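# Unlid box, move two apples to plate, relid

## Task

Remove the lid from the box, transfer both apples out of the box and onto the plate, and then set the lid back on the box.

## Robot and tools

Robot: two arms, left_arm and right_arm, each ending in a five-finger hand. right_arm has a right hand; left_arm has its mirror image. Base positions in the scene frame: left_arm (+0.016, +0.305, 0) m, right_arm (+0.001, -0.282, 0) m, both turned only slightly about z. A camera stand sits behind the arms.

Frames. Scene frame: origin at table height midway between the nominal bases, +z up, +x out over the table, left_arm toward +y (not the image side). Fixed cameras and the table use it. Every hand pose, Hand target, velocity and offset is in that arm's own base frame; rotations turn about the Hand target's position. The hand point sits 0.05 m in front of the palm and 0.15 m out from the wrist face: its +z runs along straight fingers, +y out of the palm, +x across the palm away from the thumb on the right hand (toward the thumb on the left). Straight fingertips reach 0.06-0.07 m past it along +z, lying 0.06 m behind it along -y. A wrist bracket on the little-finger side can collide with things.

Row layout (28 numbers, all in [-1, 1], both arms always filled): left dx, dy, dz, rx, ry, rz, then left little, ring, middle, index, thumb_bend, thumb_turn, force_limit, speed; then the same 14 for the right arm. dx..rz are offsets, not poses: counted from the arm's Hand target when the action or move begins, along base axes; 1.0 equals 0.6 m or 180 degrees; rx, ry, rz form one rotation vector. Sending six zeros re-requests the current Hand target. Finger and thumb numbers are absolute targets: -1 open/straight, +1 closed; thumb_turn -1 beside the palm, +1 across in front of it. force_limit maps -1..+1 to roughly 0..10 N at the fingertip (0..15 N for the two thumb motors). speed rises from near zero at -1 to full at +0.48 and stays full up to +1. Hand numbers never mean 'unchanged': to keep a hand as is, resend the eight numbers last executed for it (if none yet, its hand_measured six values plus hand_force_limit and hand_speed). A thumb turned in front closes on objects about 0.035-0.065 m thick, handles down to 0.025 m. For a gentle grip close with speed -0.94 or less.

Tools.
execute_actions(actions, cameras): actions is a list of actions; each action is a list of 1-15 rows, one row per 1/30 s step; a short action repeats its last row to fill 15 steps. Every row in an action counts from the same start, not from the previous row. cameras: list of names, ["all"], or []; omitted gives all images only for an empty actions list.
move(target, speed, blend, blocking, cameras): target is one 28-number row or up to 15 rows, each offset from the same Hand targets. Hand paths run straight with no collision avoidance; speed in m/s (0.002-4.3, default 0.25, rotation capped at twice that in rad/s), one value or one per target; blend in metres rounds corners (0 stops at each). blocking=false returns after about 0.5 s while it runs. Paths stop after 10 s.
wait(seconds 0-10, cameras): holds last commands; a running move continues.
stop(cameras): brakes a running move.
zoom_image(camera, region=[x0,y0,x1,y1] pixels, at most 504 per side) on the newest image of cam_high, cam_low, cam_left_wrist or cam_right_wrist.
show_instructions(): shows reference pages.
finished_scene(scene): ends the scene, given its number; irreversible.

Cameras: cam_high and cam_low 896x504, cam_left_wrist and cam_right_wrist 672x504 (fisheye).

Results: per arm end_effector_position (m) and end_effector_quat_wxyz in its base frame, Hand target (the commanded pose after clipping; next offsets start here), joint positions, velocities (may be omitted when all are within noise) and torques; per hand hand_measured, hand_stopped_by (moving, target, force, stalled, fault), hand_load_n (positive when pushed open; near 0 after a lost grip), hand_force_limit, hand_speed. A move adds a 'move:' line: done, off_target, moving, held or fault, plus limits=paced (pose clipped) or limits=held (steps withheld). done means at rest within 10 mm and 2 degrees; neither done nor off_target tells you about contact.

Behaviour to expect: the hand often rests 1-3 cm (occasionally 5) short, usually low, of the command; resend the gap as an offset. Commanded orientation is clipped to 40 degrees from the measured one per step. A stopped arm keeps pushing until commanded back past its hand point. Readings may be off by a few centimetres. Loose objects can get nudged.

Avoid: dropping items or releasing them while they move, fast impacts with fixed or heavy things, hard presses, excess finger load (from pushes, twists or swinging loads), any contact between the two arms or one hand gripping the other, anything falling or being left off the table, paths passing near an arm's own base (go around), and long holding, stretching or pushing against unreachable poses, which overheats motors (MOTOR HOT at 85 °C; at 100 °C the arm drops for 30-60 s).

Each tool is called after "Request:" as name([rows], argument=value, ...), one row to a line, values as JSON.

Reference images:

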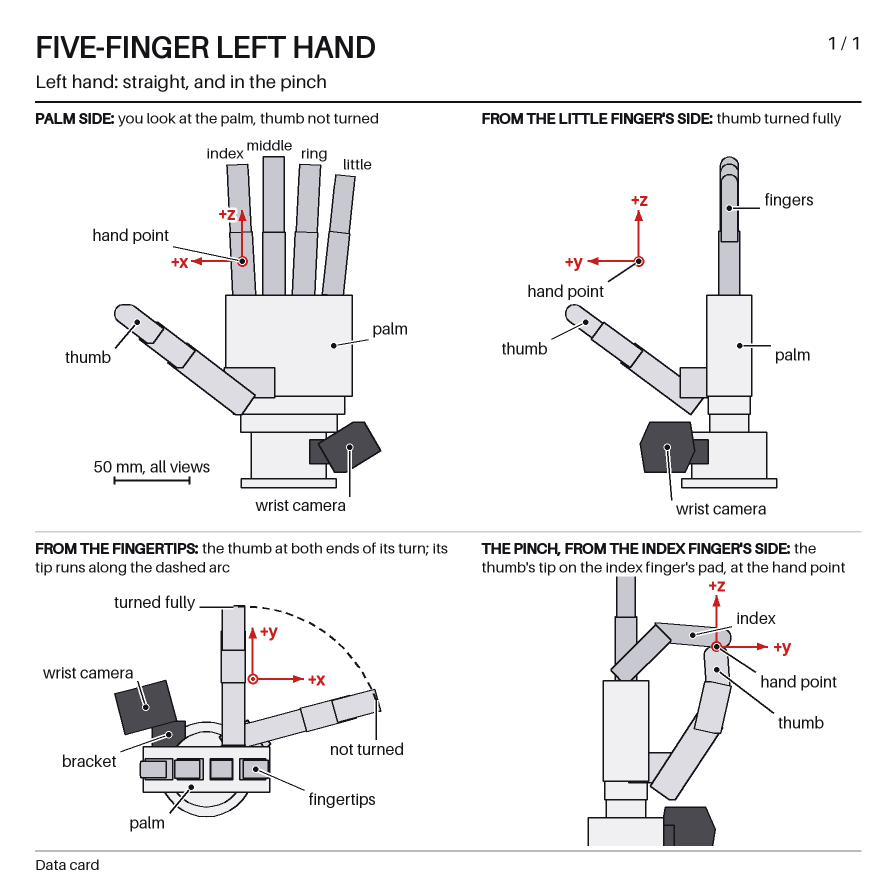

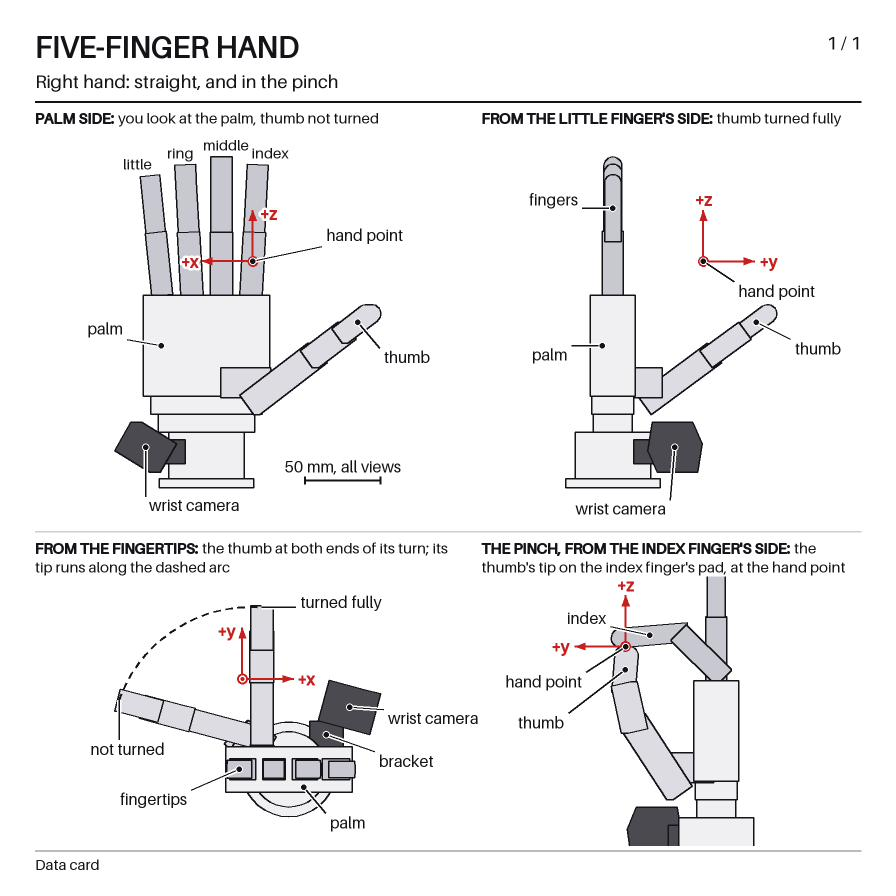

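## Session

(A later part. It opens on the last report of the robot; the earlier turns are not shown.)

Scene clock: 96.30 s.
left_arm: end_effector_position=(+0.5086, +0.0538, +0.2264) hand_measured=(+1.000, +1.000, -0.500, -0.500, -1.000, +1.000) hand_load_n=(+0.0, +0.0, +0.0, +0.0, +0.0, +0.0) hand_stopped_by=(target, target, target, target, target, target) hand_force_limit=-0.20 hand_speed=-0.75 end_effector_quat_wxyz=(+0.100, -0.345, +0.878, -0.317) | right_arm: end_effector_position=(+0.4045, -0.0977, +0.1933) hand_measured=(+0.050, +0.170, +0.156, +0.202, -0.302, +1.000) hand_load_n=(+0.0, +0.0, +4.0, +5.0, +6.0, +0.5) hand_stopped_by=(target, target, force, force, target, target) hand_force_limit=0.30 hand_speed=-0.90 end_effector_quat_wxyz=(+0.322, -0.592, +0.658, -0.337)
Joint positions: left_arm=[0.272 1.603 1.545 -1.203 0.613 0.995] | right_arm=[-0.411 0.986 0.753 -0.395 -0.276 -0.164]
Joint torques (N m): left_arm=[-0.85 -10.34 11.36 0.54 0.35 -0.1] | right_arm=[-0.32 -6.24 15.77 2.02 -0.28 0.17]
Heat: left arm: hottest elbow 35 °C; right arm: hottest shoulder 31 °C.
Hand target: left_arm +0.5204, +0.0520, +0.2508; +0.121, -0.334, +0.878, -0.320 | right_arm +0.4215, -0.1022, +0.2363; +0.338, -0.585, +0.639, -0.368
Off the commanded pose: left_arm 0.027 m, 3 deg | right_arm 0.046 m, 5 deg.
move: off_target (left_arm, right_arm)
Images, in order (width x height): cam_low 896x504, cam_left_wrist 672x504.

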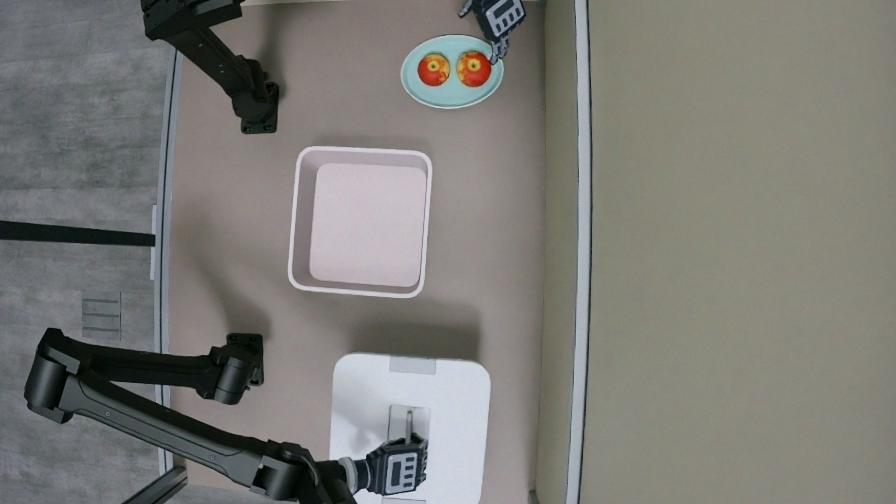

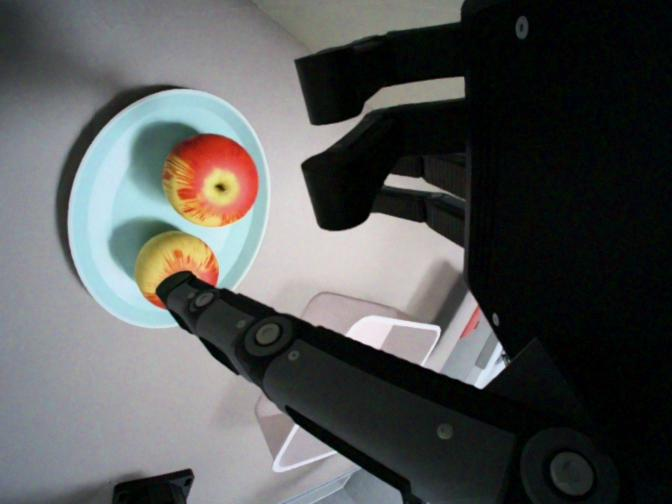

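Request:
move([
  [0,0,0,0,0,0,1,1,-0.5,-0.5,-1,1,-0.2,-0.75,-0.206,0.707,0,0.010,-0.007,0,0.05,0.17,0.6,0.6,-0.3,1,0.3,-0.9],
  [0,0,0,0,0,0,1,1,-0.5,-0.5,-1,1,-0.2,-0.75,-0.206,0.707,-0.097,0.010,-0.007,0,0.05,0.17,0.6,0.6,-0.3,1,0.3,-0.9],
], speed=[0.22,0.12], cameras=["cam_low"])

Request:
zoom_image(camera="cam_low", region=[270, 130, 450, 310])

Scene clock: 101.23 s.
left_arm: end_effector_position=(+0.5086, +0.0538, +0.2264) hand_measured=(+1.000, +1.000, -0.500, -0.500, -1.000, +1.000) hand_load_n=(+0.0, +0.0, +0.0, +0.0, +0.0, +0.0) hand_stopped_by=(target, target, target, target, target, target) hand_force_limit=-0.20 hand_speed=-0.75 end_effector_quat_wxyz=(+0.100, -0.345, +0.878, -0.317) | right_arm: end_effector_position=(+0.2920, +0.3154, +0.1644) hand_measured=(+0.050, +0.170, +0.156, +0.202, -0.302, +1.000) hand_load_n=(+0.0, +0.0, +4.0, +5.0, +6.0, +0.5) hand_stopped_by=(target, target, force, force, target, target) hand_force_limit=0.30 hand_speed=-0.90 end_effector_quat_wxyz=(-0.334, +0.592, -0.633, +0.370)
Joint positions: left_arm=[0.272 1.603 1.545 -1.203 0.613 0.995] | right_arm=[1.097 1.163 0.82 -0.65 0.926 0.869]
Joint torques (N m): left_arm=[-0.97 -10.75 11.28 0.42 0.37 -0.11] | right_arm=[-1.03 -6.89 9.98 2.39 0.81 0.27]
Heat: left arm: hottest elbow 36 °C; right arm: hottest shoulder 31 °C.
Hand target: left_arm +0.5204, +0.0520, +0.2508; +0.121, -0.334, +0.878, -0.320 | right_arm +0.2979, +0.3219, +0.1778; -0.354, +0.576, -0.641, +0.365
Off the commanded pose: left_arm 0.027 m, 3 deg | right_arm 0.016 m, 3 deg.
move: off_target (left_arm, right_arm)
Images, in order (width x height): cam_low 896x504.

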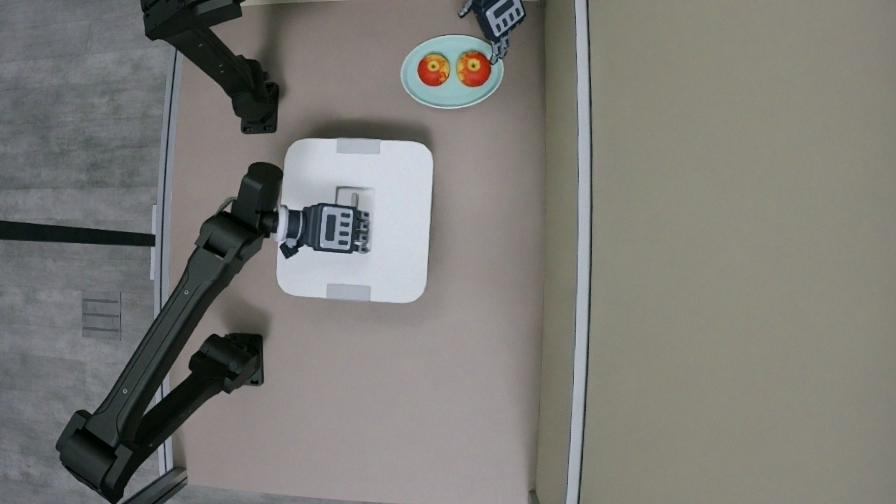

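Scaled by 2.800 from the camera's 896x504 image, which has a finer 1280x720 frame.

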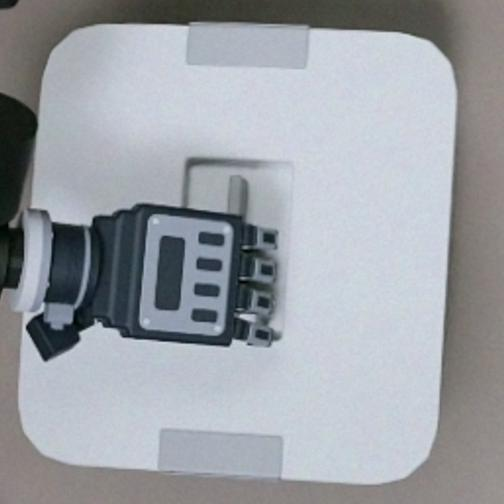

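Request:
move([
  [0,0,0,0,0,0,1,1,-0.5,-0.5,-1,1,-0.2,-0.75,0,0.008,-0.025,0,0,-0.005,0.05,0.17,0.6,0.6,-0.3,1,0.3,-0.9],
], speed=0.06, cameras=["cam_low","cam_high"])

Request:
zoom_image(camera="cam_low", region=[270, 130, 450, 310])

Scene clock: 104.57 s.
left_arm: end_effector_position=(+0.5086, +0.0538, +0.2264) hand_measured=(+1.000, +1.000, -0.500, -0.500, -1.000, +1.000) hand_load_n=(+0.0, +0.0, +0.0, +0.0, +0.0, +0.0) hand_stopped_by=(target, target, target, target, target, target) hand_force_limit=-0.20 hand_speed=-0.75 end_effector_quat_wxyz=(+0.100, -0.345, +0.878, -0.317) | right_arm: end_effector_position=(+0.2957, +0.3183, +0.1543) hand_measured=(+0.050, +0.170, +0.156, +0.202, -0.302, +1.000) hand_load_n=(+0.0, +0.0, +4.5, +5.0, +6.0, +0.5) hand_stopped_by=(target, target, force, force, target, target) hand_force_limit=0.30 hand_speed=-0.90 end_effector_quat_wxyz=(+0.334, -0.583, +0.641, -0.372)
Joint positions: left_arm=[0.272 1.603 1.545 -1.203 0.613 0.995] | right_arm=[1.097 1.193 0.815 -0.631 0.939 0.902]
Joint torques (N m): left_arm=[-0.79 -10.58 11.14 0.58 0.36 -0.11] | right_arm=[0.09 -6.83 9.65 2.22 0.91 0.24]
Heat: left arm: hottest elbow 36 °C; right arm: hottest shoulder 31 °C.
Hand target: left_arm +0.5204, +0.0520, +0.2508; +0.121, -0.334, +0.878, -0.320 | right_arm +0.2980, +0.3267, +0.1629; +0.351, -0.571, +0.645, -0.367
Off the commanded pose: left_arm 0.027 m, 3 deg | right_arm 0.012 m, 3 deg.
move: off_target (left_arm, right_arm)
Images, in order (width x height): cam_high 896x504, cam_low 896x504.

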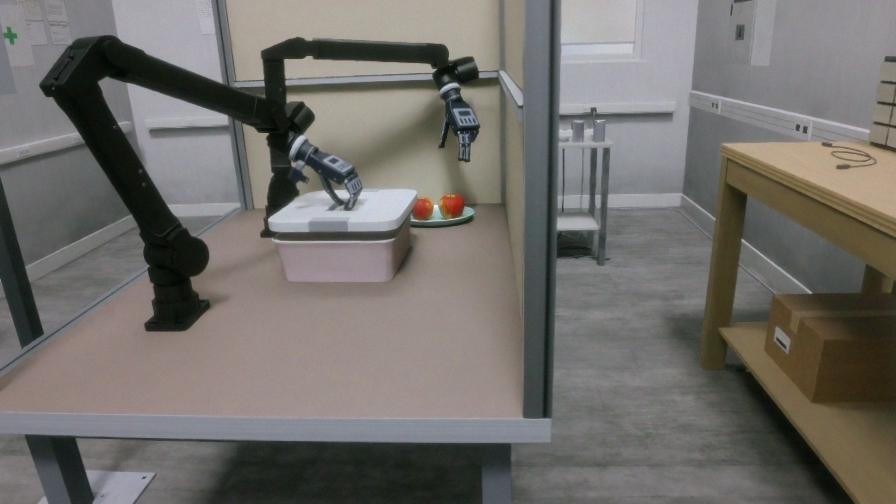

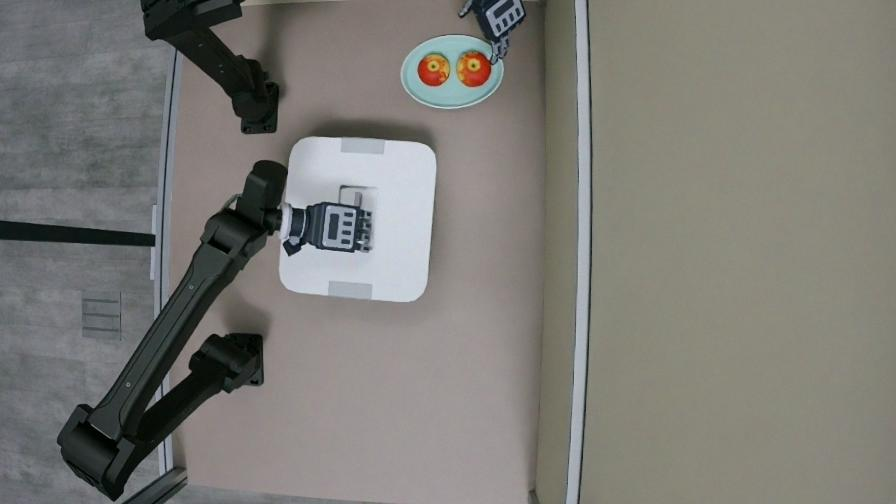

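Scaled by 2.800 from the camera's 896x504 image, which has a finer 1280x720 frame.

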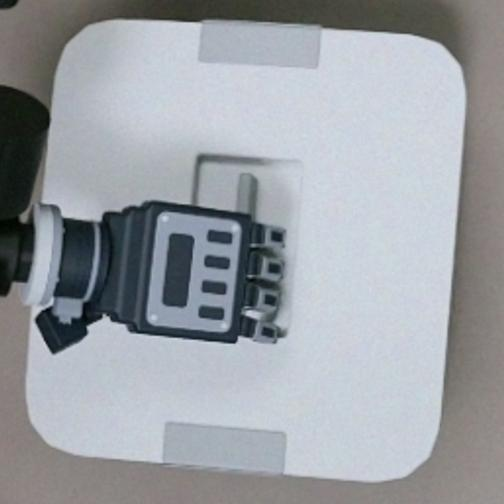

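Request:
move([
  [0,0,0,0,0,0,1,1,-0.5,-0.5,-1,1,-0.2,-0.75,-0.008,0.001,-0.033,0,0,0,0.05,0.17,0.6,0.6,-0.3,1,0.3,-0.9],
], speed=0.06, cameras=["cam_low"])

Request:
zoom_image(camera="cam_low", region=[270, 130, 450, 310])

Scene clock: 106.20 s.
left_arm: end_effector_position=(+0.5086, +0.0538, +0.2264) hand_measured=(+1.000, +1.000, -0.500, -0.500, -1.000, +1.000) hand_load_n=(+0.0, +0.0, +0.0, +0.0, +0.0, +0.0) hand_stopped_by=(target, target, target, target, target, target) hand_force_limit=-0.20 hand_speed=-0.75 end_effector_quat_wxyz=(+0.100, -0.345, +0.878, -0.317) | right_arm: end_effector_position=(+0.2910, +0.3186, +0.1349) hand_measured=(+0.050, +0.170, +0.156, +0.202, -0.302, +1.000) hand_load_n=(+0.0, +0.0, +4.0, +5.0, +6.0, +0.5) hand_stopped_by=(target, target, force, force, target, target) hand_force_limit=0.30 hand_speed=-0.90 end_effector_quat_wxyz=(+0.334, -0.582, +0.641, -0.372)
Joint positions: left_arm=[0.272 1.603 1.545 -1.203 0.613 0.995] | right_arm=[1.11 1.214 0.777 -0.588 0.946 0.922]
Joint torques (N m): left_arm=[-1.08 -10.7 11.3 0.34 0.35 -0.11] | right_arm=[0.15 -6.77 9.37 2.4 0.89 0.25]
Heat: left arm: hottest elbow 36 °C; right arm: hottest shoulder 31 °C.
Hand target: left_arm +0.5204, +0.0520, +0.2508; +0.121, -0.334, +0.878, -0.320 | right_arm +0.2931, +0.3274, +0.1431; +0.351, -0.571, +0.645, -0.367
Off the commanded pose: left_arm 0.027 m, 3 deg | right_arm 0.012 m, 3 deg.
move: off_target (left_arm, right_arm)
Images, in order (width x height): cam_low 896x504.

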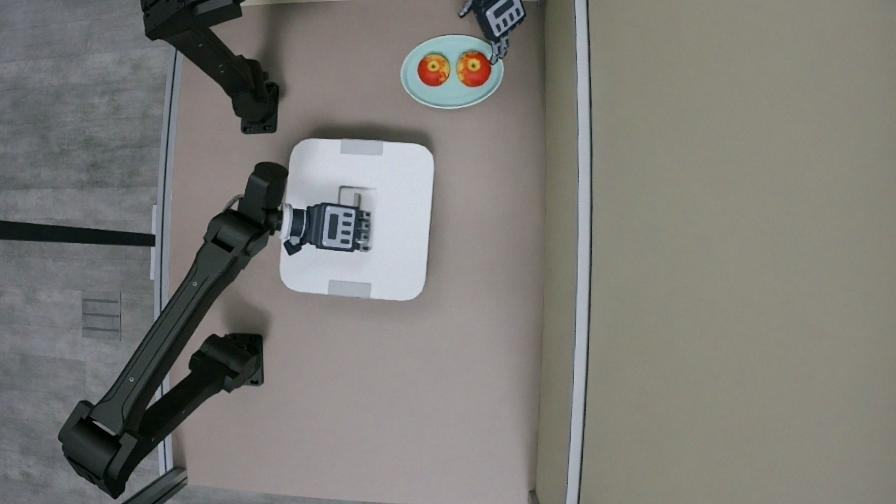

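Scaled by 2.800 from the camera's 896x504 image, which has a finer 1280x720 frame.

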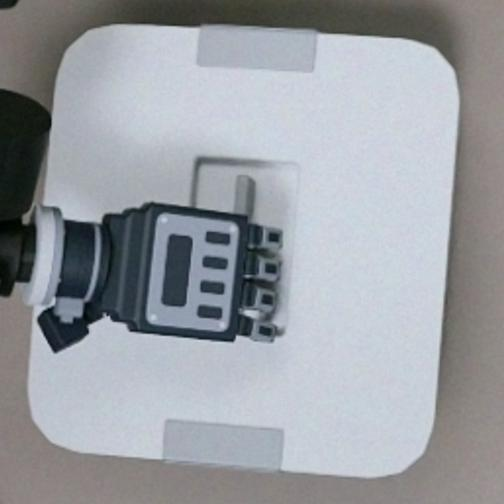

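Request:
move([
  [0,0,0,0,0,0,1,1,-0.5,-0.5,-1,1,-0.2,-0.75,0.005,-0.003,-0.025,0,0,0,0.05,0.17,0.6,0.6,-0.3,1,0.3,-0.9],
], speed=0.05, cameras=["cam_low"])

Request:
zoom_image(camera="cam_low", region=[270, 130, 450, 310])

Scene clock: 107.57 s.
left_arm: end_effector_position=(+0.5086, +0.0538, +0.2264) hand_measured=(+1.000, +1.000, -0.500, -0.500, -1.000, +1.000) hand_load_n=(+0.0, +0.0, +0.0, +0.0, +0.0, +0.0) hand_stopped_by=(target, target, target, target, target, target) hand_force_limit=-0.20 hand_speed=-0.75 end_effector_quat_wxyz=(+0.100, -0.345, +0.878, -0.317) | right_arm: end_effector_position=(+0.2931, +0.3201, +0.1289) hand_measured=(+0.050, +0.170, +0.156, +0.202, -0.302, +1.000) hand_load_n=(-2.5, +0.5, +3.0, +6.5, +6.0, +1.0) hand_stopped_by=(target, target, force, force, target, target) hand_force_limit=0.30 hand_speed=-0.90 end_effector_quat_wxyz=(+0.342, -0.579, +0.638, -0.374)
Joint positions: left_arm=[0.272 1.603 1.545 -1.203 0.613 0.995] | right_arm=[1.11 1.221 0.755 -0.531 0.953 0.905]
Joint torques (N m): left_arm=[-0.79 -10.64 11.26 0.39 0.35 -0.07] | right_arm=[-0.67 -5.89 8.61 2.47 0.37 0.29]
Heat: left arm: hottest elbow 36 °C; right arm: hottest shoulder 31 °C.
Hand target: left_arm +0.5204, +0.0520, +0.2508; +0.121, -0.334, +0.878, -0.320 | right_arm +0.2961, +0.3255, +0.1281; +0.351, -0.571, +0.645, -0.367
Off the commanded pose: left_arm 0.027 m, 3 deg | right_arm 0.006 m, 2 deg.
move: off_target (left_arm)
Images, in order (width x height): cam_low 896x504.

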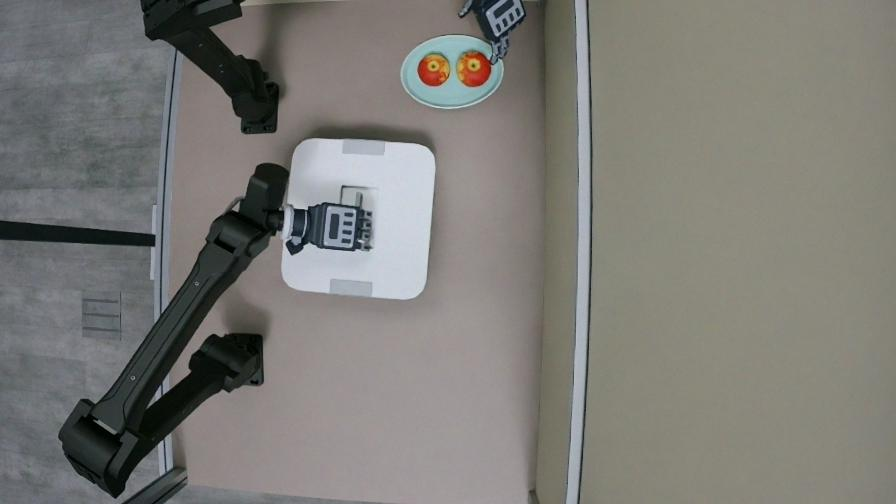

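Scaled by 2.800 from the camera's 896x504 image, which has a finer 1280x720 frame.

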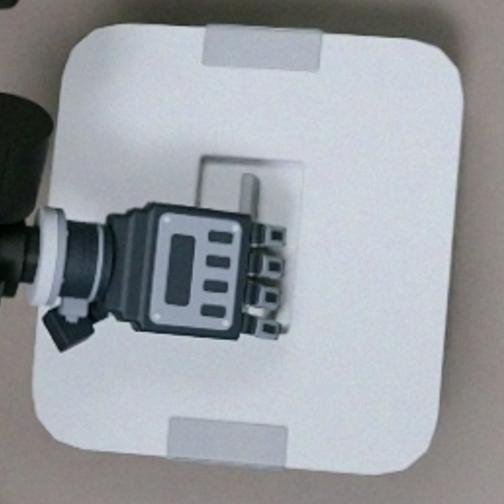

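Request:
move([
  [0,0,0,0,0,0,1,1,-0.5,-0.5,-1,1,-0.2,-0.75,0,-0.010,0.002,0,0,0,0.05,0.17,0.6,0.6,-0.3,1,0.3,-0.9],
], speed=0.05, cameras=["cam_low"])

Request:
zoom_image(camera="cam_low", region=[270, 130, 450, 310])

Scene clock: 108.83 s.
left_arm: end_effector_position=(+0.5086, +0.0538, +0.2264) hand_measured=(+1.000, +1.000, -0.500, -0.500, -1.000, +1.000) hand_load_n=(+0.0, +0.0, -0.5, +0.0, +0.0, +0.0) hand_stopped_by=(target, target, target, target, target, target) hand_force_limit=-0.20 hand_speed=-0.75 end_effector_quat_wxyz=(+0.100, -0.345, +0.878, -0.317) | right_arm: end_effector_position=(+0.2928, +0.3194, +0.1271) hand_measured=(+0.050, +0.170, +0.156, +0.202, -0.302, +1.000) hand_load_n=(-1.5, +0.0, +3.0, +6.0, +6.5, +1.0) hand_stopped_by=(target, target, force, force, target, target) hand_force_limit=0.30 hand_speed=-0.90 end_effector_quat_wxyz=(-0.342, +0.583, -0.635, +0.375)
Joint positions: left_arm=[0.272 1.603 1.545 -1.203 0.613 0.995] | right_arm=[1.11 1.221 0.75 -0.52 0.953 0.891]
Joint torques (N m): left_arm=[-0.91 -10.93 11.32 0.51 0.36 -0.11] | right_arm=[-1.44 -7.3 7.95 2.26 0.19 0.34]
Heat: left arm: hottest elbow 36 °C; right arm: hottest shoulder 31 °C.
Hand target: left_arm +0.5204, +0.0520, +0.2508; +0.121, -0.334, +0.878, -0.320 | right_arm +0.2961, +0.3196, +0.1293; -0.351, +0.571, -0.645, +0.367
Off the commanded pose: left_arm 0.027 m, 3 deg | right_arm 0.004 m, 2 deg.
move: off_target (left_arm)
Images, in order (width x height): cam_low 896x504.

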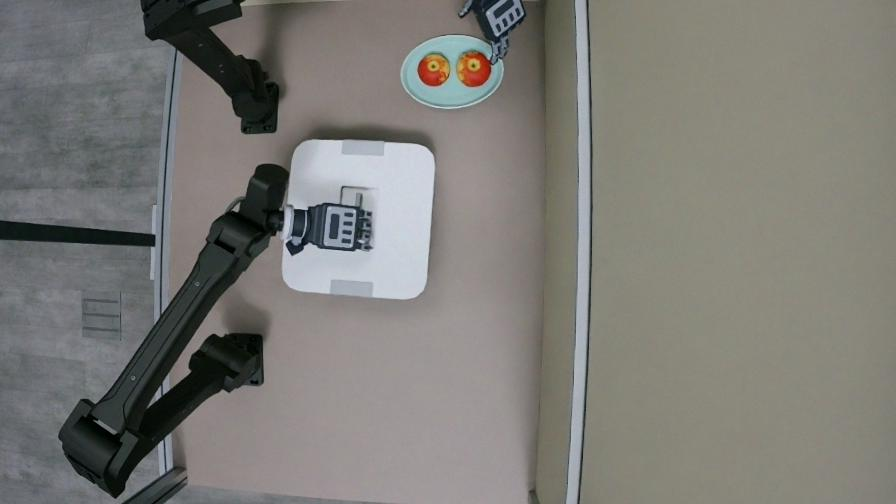

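Scaled by 2.800 from the camera's 896x504 image, which has a finer 1280x720 frame.

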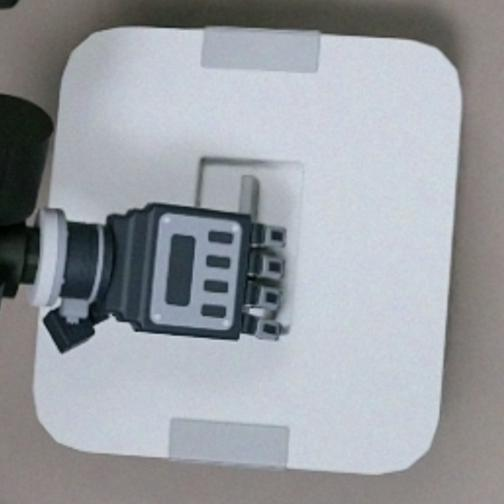

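Request:
move([
  [0,0,0,0,0,0,1,1,-0.5,-0.5,-1,1,-0.2,-0.75,0.002,-0.006,-0.014,0,0,0,0.05,0.17,0.6,0.6,-0.3,1,0.3,-0.9],
], speed=0.05, cameras=["cam_low","cam_high"])

Request:
zoom_image(camera="cam_low", region=[270, 130, 450, 310])

Scene clock: 110.20 s.
left_arm: end_effector_position=(+0.5086, +0.0538, +0.2264) hand_measured=(+1.000, +1.000, -0.500, -0.500, -1.000, +1.000) hand_load_n=(+0.0, +0.0, +0.0, +0.0, +0.0, +0.0) hand_stopped_by=(target, target, target, target, target, target) hand_force_limit=-0.20 hand_speed=-0.75 end_effector_quat_wxyz=(+0.100, -0.345, +0.878, -0.317) | right_arm: end_effector_position=(+0.2934, +0.3187, +0.1236) hand_measured=(+0.050, +0.170, +0.156, +0.202, -0.302, +1.000) hand_load_n=(-3.5, +0.0, +2.0, +5.5, +7.5, +1.0) hand_stopped_by=(target, target, force, force, target, target) hand_force_limit=0.30 hand_speed=-0.90 end_effector_quat_wxyz=(-0.345, +0.584, -0.631, +0.376)
Joint positions: left_arm=[0.272 1.603 1.545 -1.203 0.613 0.995] | right_arm=[1.109 1.221 0.734 -0.485 0.953 0.869]
Joint torques (N m): left_arm=[-1.03 -10.87 11.19 0.4 0.36 -0.09] | right_arm=[-1.9 -7 7.42 2.26 0 0.45]
Heat: left arm: hottest elbow 36 °C; right arm: hottest shoulder 31 °C.
Hand target: left_arm +0.5204, +0.0520, +0.2508; +0.121, -0.334, +0.878, -0.320 | right_arm +0.2973, +0.3160, +0.1210; -0.351, +0.570, -0.645, +0.367
Off the commanded pose: left_arm 0.027 m, 3 deg | right_arm 0.005 m, 3 deg.
move: off_target (left_arm, right_arm)
Images, in order (width x height): cam_high 896x504, cam_low 896x504.

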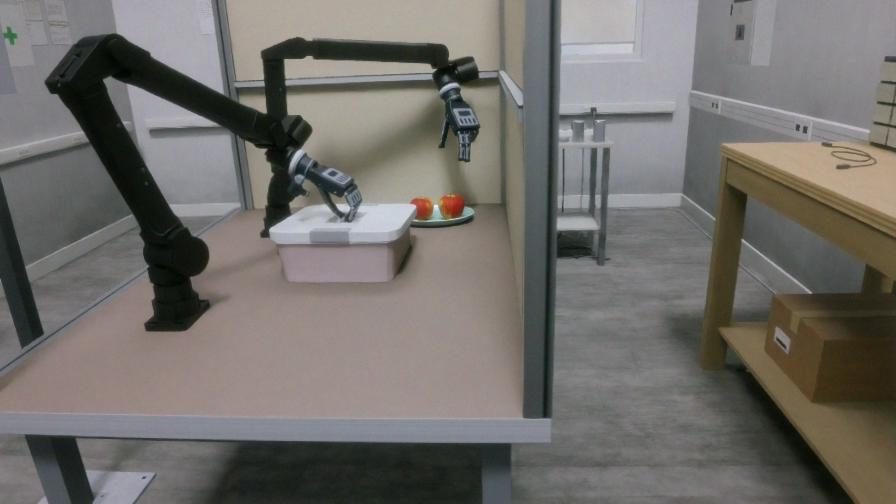

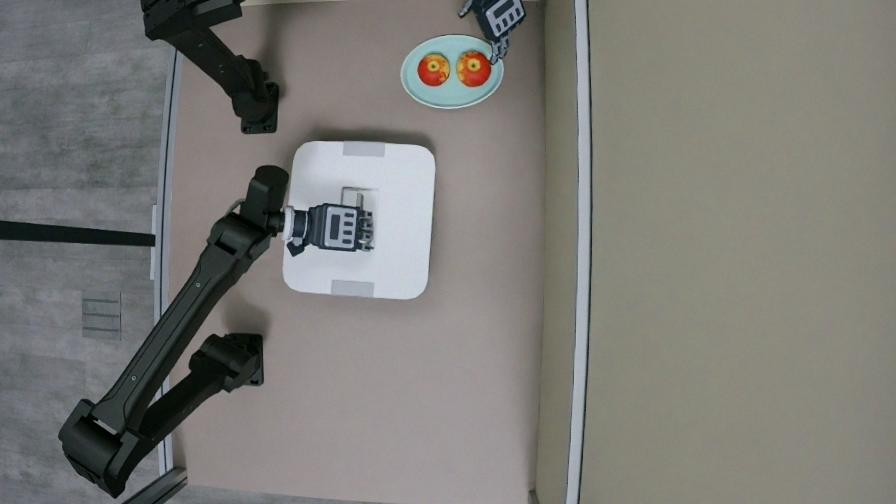

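Scaled by 2.800 from the camera's 896x504 image, which has a finer 1280x720 frame.

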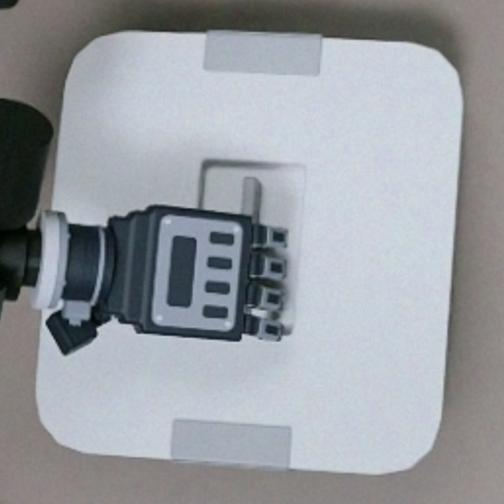

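Request:
zoom_image(camera="cam_high", region=[250, 180, 430, 300])

Scaled by 2.800 from the camera's 896x504 image, which has a finer 1280x720 frame.

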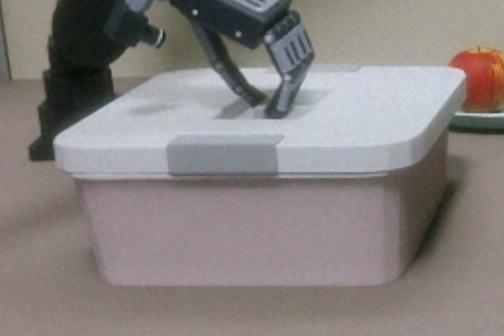

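Request:
move([
  [0,0,0,0,0,0,1,1,-0.5,-0.5,-1,1,-0.2,-0.75,0.0,-0.005,-0.014,0,0,0,0.05,0.17,0.6,0.6,-0.3,1,0.3,-0.9],
], speed=0.05, cameras=["cam_low","cam_high"])

Request:
zoom_image(camera="cam_high", region=[250, 180, 430, 300])

Scene clock: 111.87 s.
left_arm: end_effector_position=(+0.5086, +0.0538, +0.2264) hand_measured=(+1.000, +1.000, -0.500, -0.500, -1.000, +1.000) hand_load_n=(+0.0, +0.5, +0.0, +0.0, +0.0, +0.0) hand_stopped_by=(target, target, target, target, target, target) hand_force_limit=-0.20 hand_speed=-0.75 end_effector_quat_wxyz=(+0.100, -0.345, +0.878, -0.317) | right_arm: end_effector_position=(+0.2944, +0.3182, +0.1231) hand_measured=(+0.050, +0.170, +0.156, +0.202, -0.302, +1.000) hand_load_n=(-4.5, +0.0, +2.0, +6.0, +7.0, +1.0) hand_stopped_by=(target, target, force, force, target, target) hand_force_limit=0.30 hand_speed=-0.90 end_effector_quat_wxyz=(-0.352, +0.582, -0.630, +0.376)
Joint positions: left_arm=[0.272 1.603 1.545 -1.203 0.613 0.995] | right_arm=[1.107 1.215 0.719 -0.452 0.954 0.856]
Joint torques (N m): left_arm=[-1.26 -11.05 11.28 0.43 0.36 -0.11] | right_arm=[-1.79 -6.18 6.68 2.28 -0.2 0.51]
Heat: left arm: hottest elbow 36 °C; right arm: hottest shoulder 31 °C.
Hand target: left_arm +0.5204, +0.0520, +0.2508; +0.121, -0.334, +0.878, -0.320 | right_arm +0.2973, +0.3131, +0.1126; -0.351, +0.571, -0.645, +0.367
Off the commanded pose: left_arm 0.027 m, 3 deg | right_arm 0.012 m, 2 deg.
move: off_target (left_arm, right_arm)
Images, in order (width x height): cam_high 896x504, cam_low 896x504.

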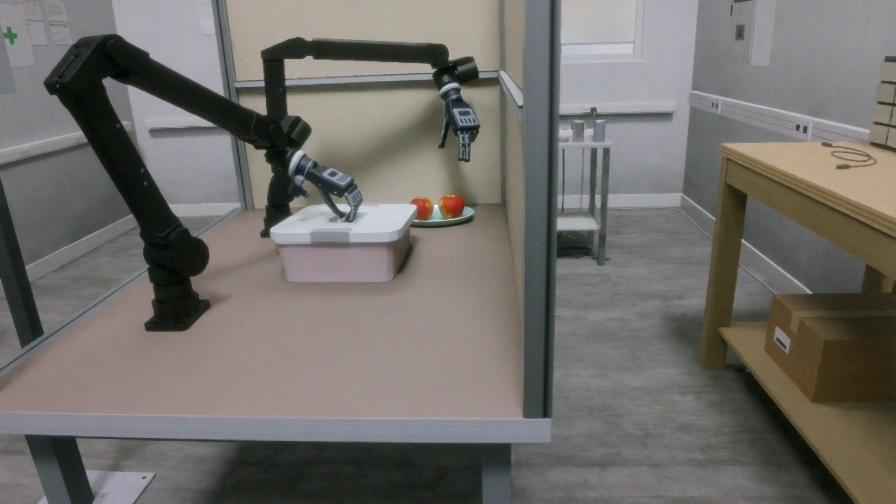

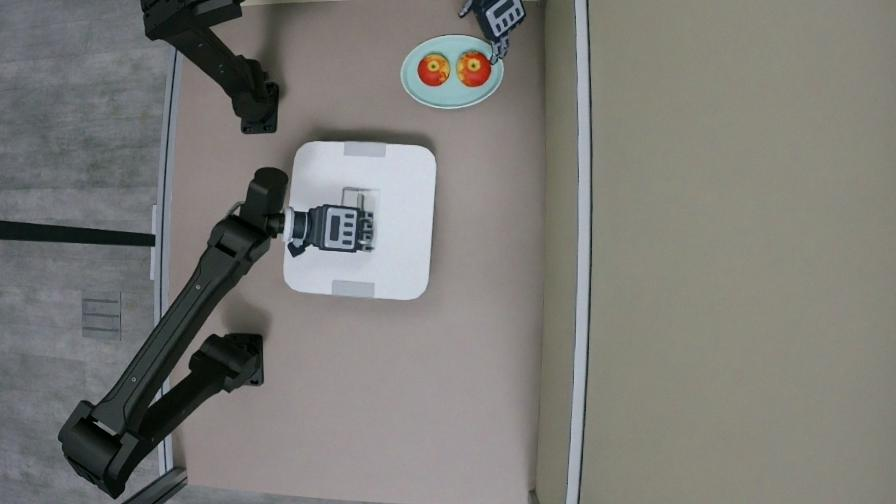

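Scaled by 2.800 from the camera's 896x504 image, which has a finer 1280x720 frame.

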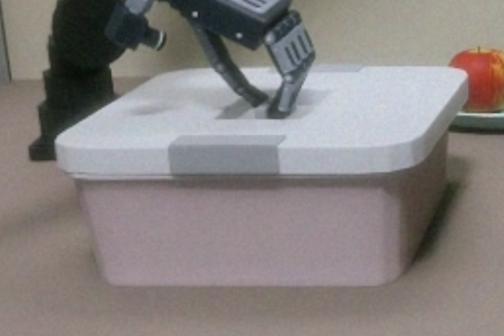

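Request:
zoom_image(camera="cam_low", region=[270, 130, 450, 310])

Scaled by 2.800 from the camera's 896x504 image, which has a finer 1280x720 frame.

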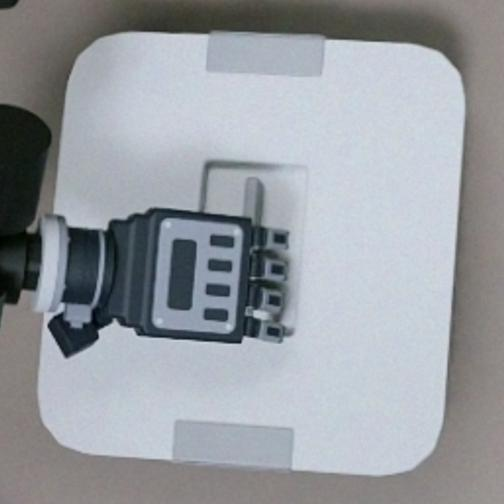

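Request:
move([
  [0,0,0,0,0,0,1,1,-0.5,-0.5,-1,1,-0.2,-0.75,-0.010,-0.001,0.013,0,0,0,0.05,0.17,0.6,0.6,-0.3,1,0.3,-0.9],
  [0,0,0,0,0,0,1,1,-0.5,-0.5,-1,1,-0.2,-0.75,-0.010,-0.001,0.0,0,0,0,0.05,0.17,0.6,0.6,-0.3,1,0.3,-0.9],
], speed=0.05, cameras=["cam_low","cam_high"])

Request:
zoom_image(camera="cam_high", region=[250, 180, 430, 300])

Request:
zoom_image(camera="cam_low", region=[270, 130, 450, 310])

Scene clock: 114.27 s.
left_arm: end_effector_position=(+0.5086, +0.0538, +0.2264) hand_measured=(+1.000, +1.000, -0.500, -0.500, -1.000, +1.000) hand_load_n=(+0.0, +0.0, +0.0, +0.0, +0.0, +0.0) hand_stopped_by=(target, target, target, target, target, target) hand_force_limit=-0.20 hand_speed=-0.75 end_effector_quat_wxyz=(+0.100, -0.345, +0.878, -0.317) | right_arm: end_effector_position=(+0.2937, +0.3153, +0.1230) hand_measured=(+0.050, +0.170, +0.156, +0.202, -0.302, +1.000) hand_load_n=(-0.5, +0.0, +2.5, +4.5, +7.0, +0.0) hand_stopped_by=(target, target, force, force, target, target) hand_force_limit=0.30 hand_speed=-0.90 end_effector_quat_wxyz=(-0.350, +0.580, -0.631, +0.377)
Joint positions: left_arm=[0.272 1.603 1.545 -1.203 0.613 0.995] | right_arm=[1.107 1.211 0.717 -0.463 0.959 0.864]
Joint torques (N m): left_arm=[-0.79 -10.87 11.33 0.57 0.37 -0.09] | right_arm=[-0.44 -6.59 6.57 1.85 -0.02 0.63]
Heat: left arm: hottest elbow 37 °C; right arm: hottest shoulder 31 °C.
Hand target: left_arm +0.5204, +0.0520, +0.2508; +0.121, -0.334, +0.878, -0.320 | right_arm +0.2913, +0.3125, +0.1126; -0.351, +0.571, -0.645, +0.367
Off the commanded pose: left_arm 0.027 m, 3 deg | right_arm 0.011 m, 2 deg.
move: off_target (left_arm, right_arm)
Images, in order (width x height): cam_high 896x504, cam_low 896x504.

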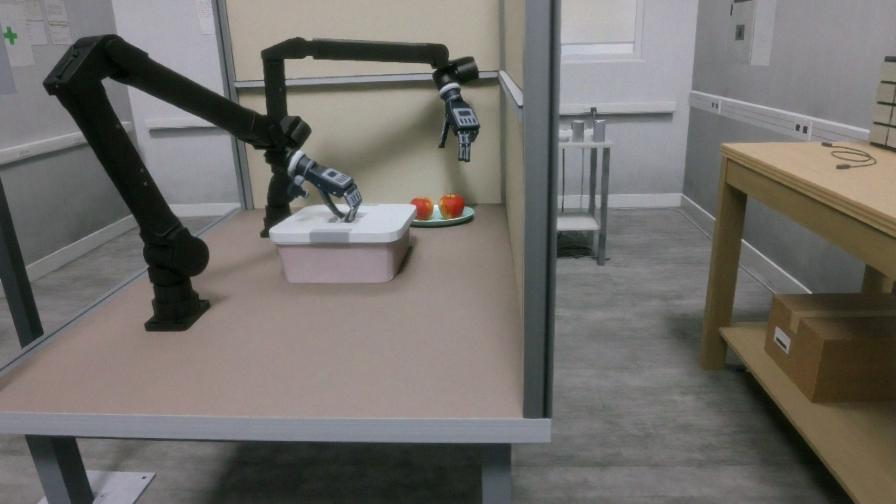

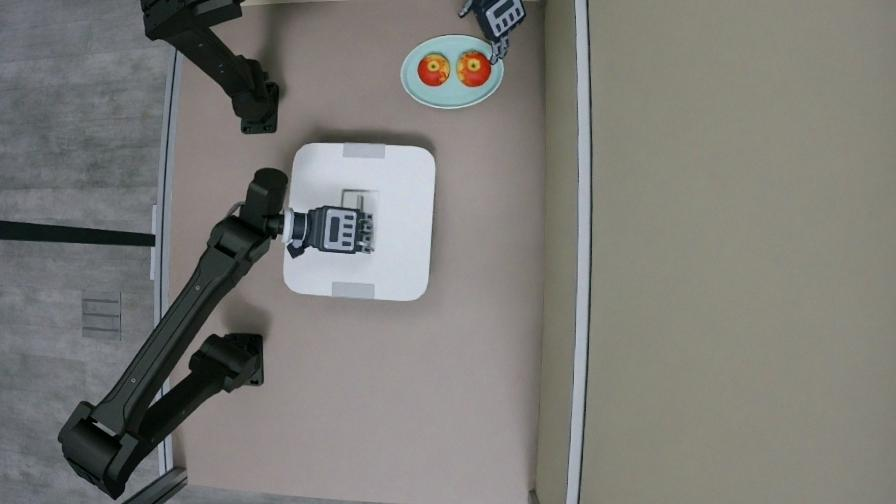

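Scaled by 2.800 from the camera's 896x504 image, which has a finer 1280x720 frame.

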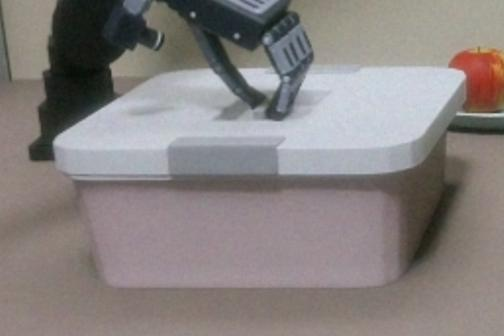

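Scaled by 2.800 from the camera's 896x504 image, which has a finer 1280x720 frame.

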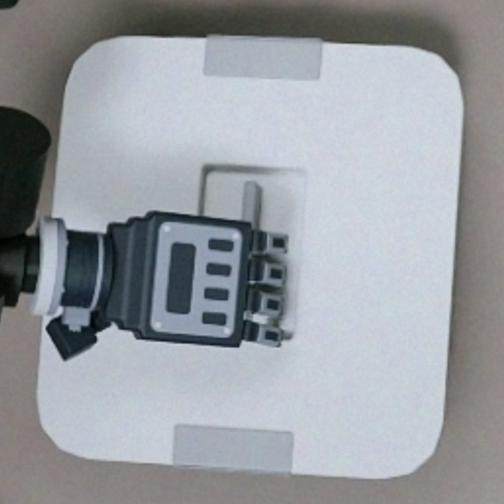

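Request:
zoom_image(camera="cam_high", region=[262, 220, 322, 260])

Request:
zoom_image(camera="cam_high", region=[370, 205, 430, 245])

Scaled by 8.400 from the camera's 896x504 image, which has a finer 1280x720 frame.

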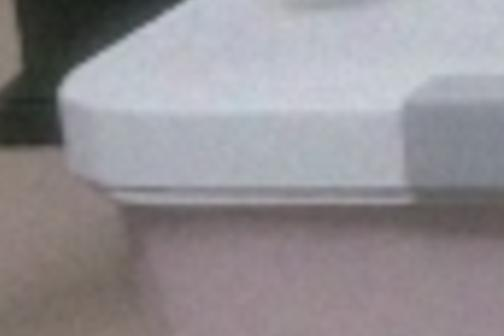

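Scaled by 8.400 from the camera's 896x504 image, which has a finer 1280x720 frame.

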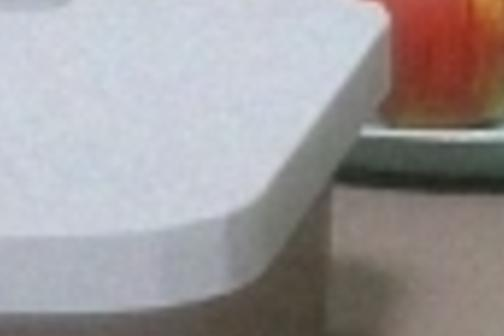

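Request:
move([
  [0,0,0,0,0,0,1,1,-0.5,-0.5,-1,1,-0.2,-0.75,0.004,0.0190,0.03,0,0,0,0.05,0.17,0.6,0.6,-0.3,1,0.3,-0.9],
], speed=0.06, cameras=["cam_low","cam_high"])

Request:
zoom_image(camera="cam_high", region=[250, 180, 430, 300])

Request:
zoom_image(camera="cam_low", region=[270, 130, 450, 310])

Scene clock: 117.93 s.
left_arm: end_effector_position=(+0.5086, +0.0538, +0.2264) hand_measured=(+1.000, +1.000, -0.500, -0.500, -1.000, +1.000) hand_load_n=(+0.0, +0.0, +0.0, +0.0, +0.0, +0.0) hand_stopped_by=(target, target, target, target, target, target) hand_force_limit=-0.20 hand_speed=-0.75 end_effector_quat_wxyz=(+0.100, -0.345, +0.878, -0.317) | right_arm: end_effector_position=(+0.2894, +0.3109, +0.1158) hand_measured=(+0.050, +0.170, +0.156, +0.202, -0.302, +1.000) hand_load_n=(+0.0, +1.5, +3.5, +1.5, +8.0, -0.5) hand_stopped_by=(target, target, force, force, target, target) hand_force_limit=0.30 hand_speed=-0.90 end_effector_quat_wxyz=(+0.339, -0.578, +0.642, -0.373)
Joint positions: left_arm=[0.272 1.603 1.545 -1.203 0.613 0.995] | right_arm=[1.107 1.216 0.717 -0.51 0.95 0.919]
Joint torques (N m): left_arm=[-1.2 -10.81 11.28 0.32 0.35 -0.15] | right_arm=[0.09 -6.12 11.85 0.9 0.61 0.24]
Heat: left arm: hottest elbow 37 °C; right arm: hottest shoulder 31 °C.
Hand target: left_arm +0.5204, +0.0520, +0.2508; +0.121, -0.334, +0.878, -0.320 | right_arm +0.2937, +0.3239, +0.1306; +0.351, -0.570, +0.645, -0.367
Off the commanded pose: left_arm 0.027 m, 3 deg | right_arm 0.020 m, 2 deg.
move: off_target (left_arm, right_arm)
Images, in order (width x height): cam_high 896x504, cam_low 896x504.

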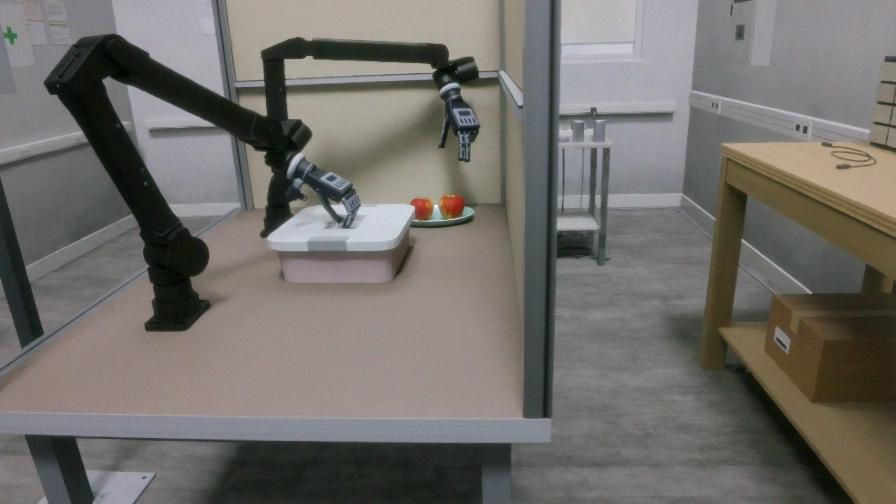

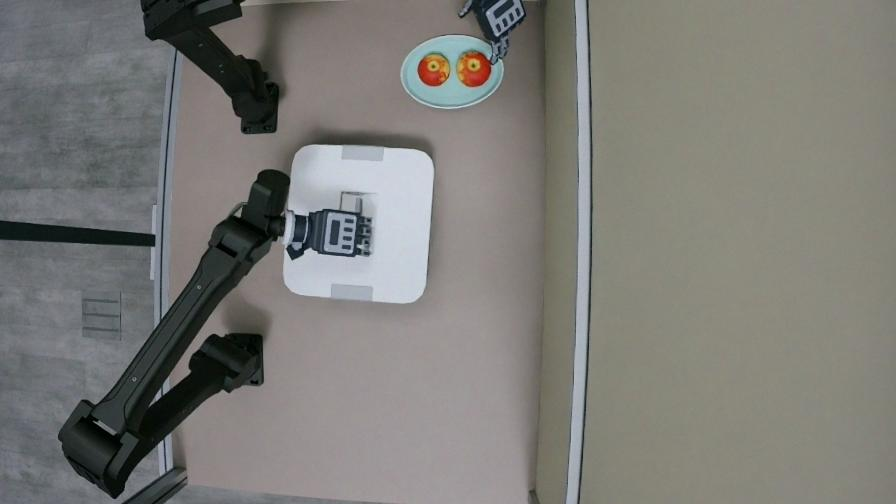

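Scaled by 2.800 from the camera's 896x504 image, which has a finer 1280x720 frame.

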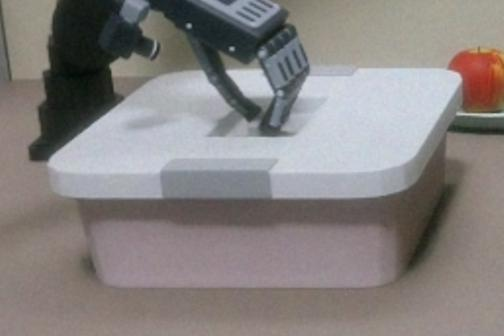

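Scaled by 2.800 from the camera's 896x504 image, which has a finer 1280x720 frame.

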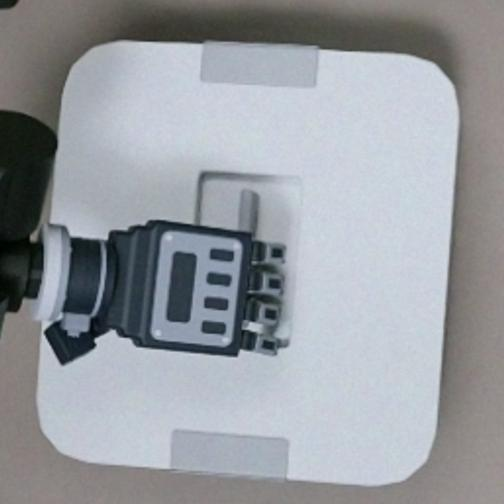

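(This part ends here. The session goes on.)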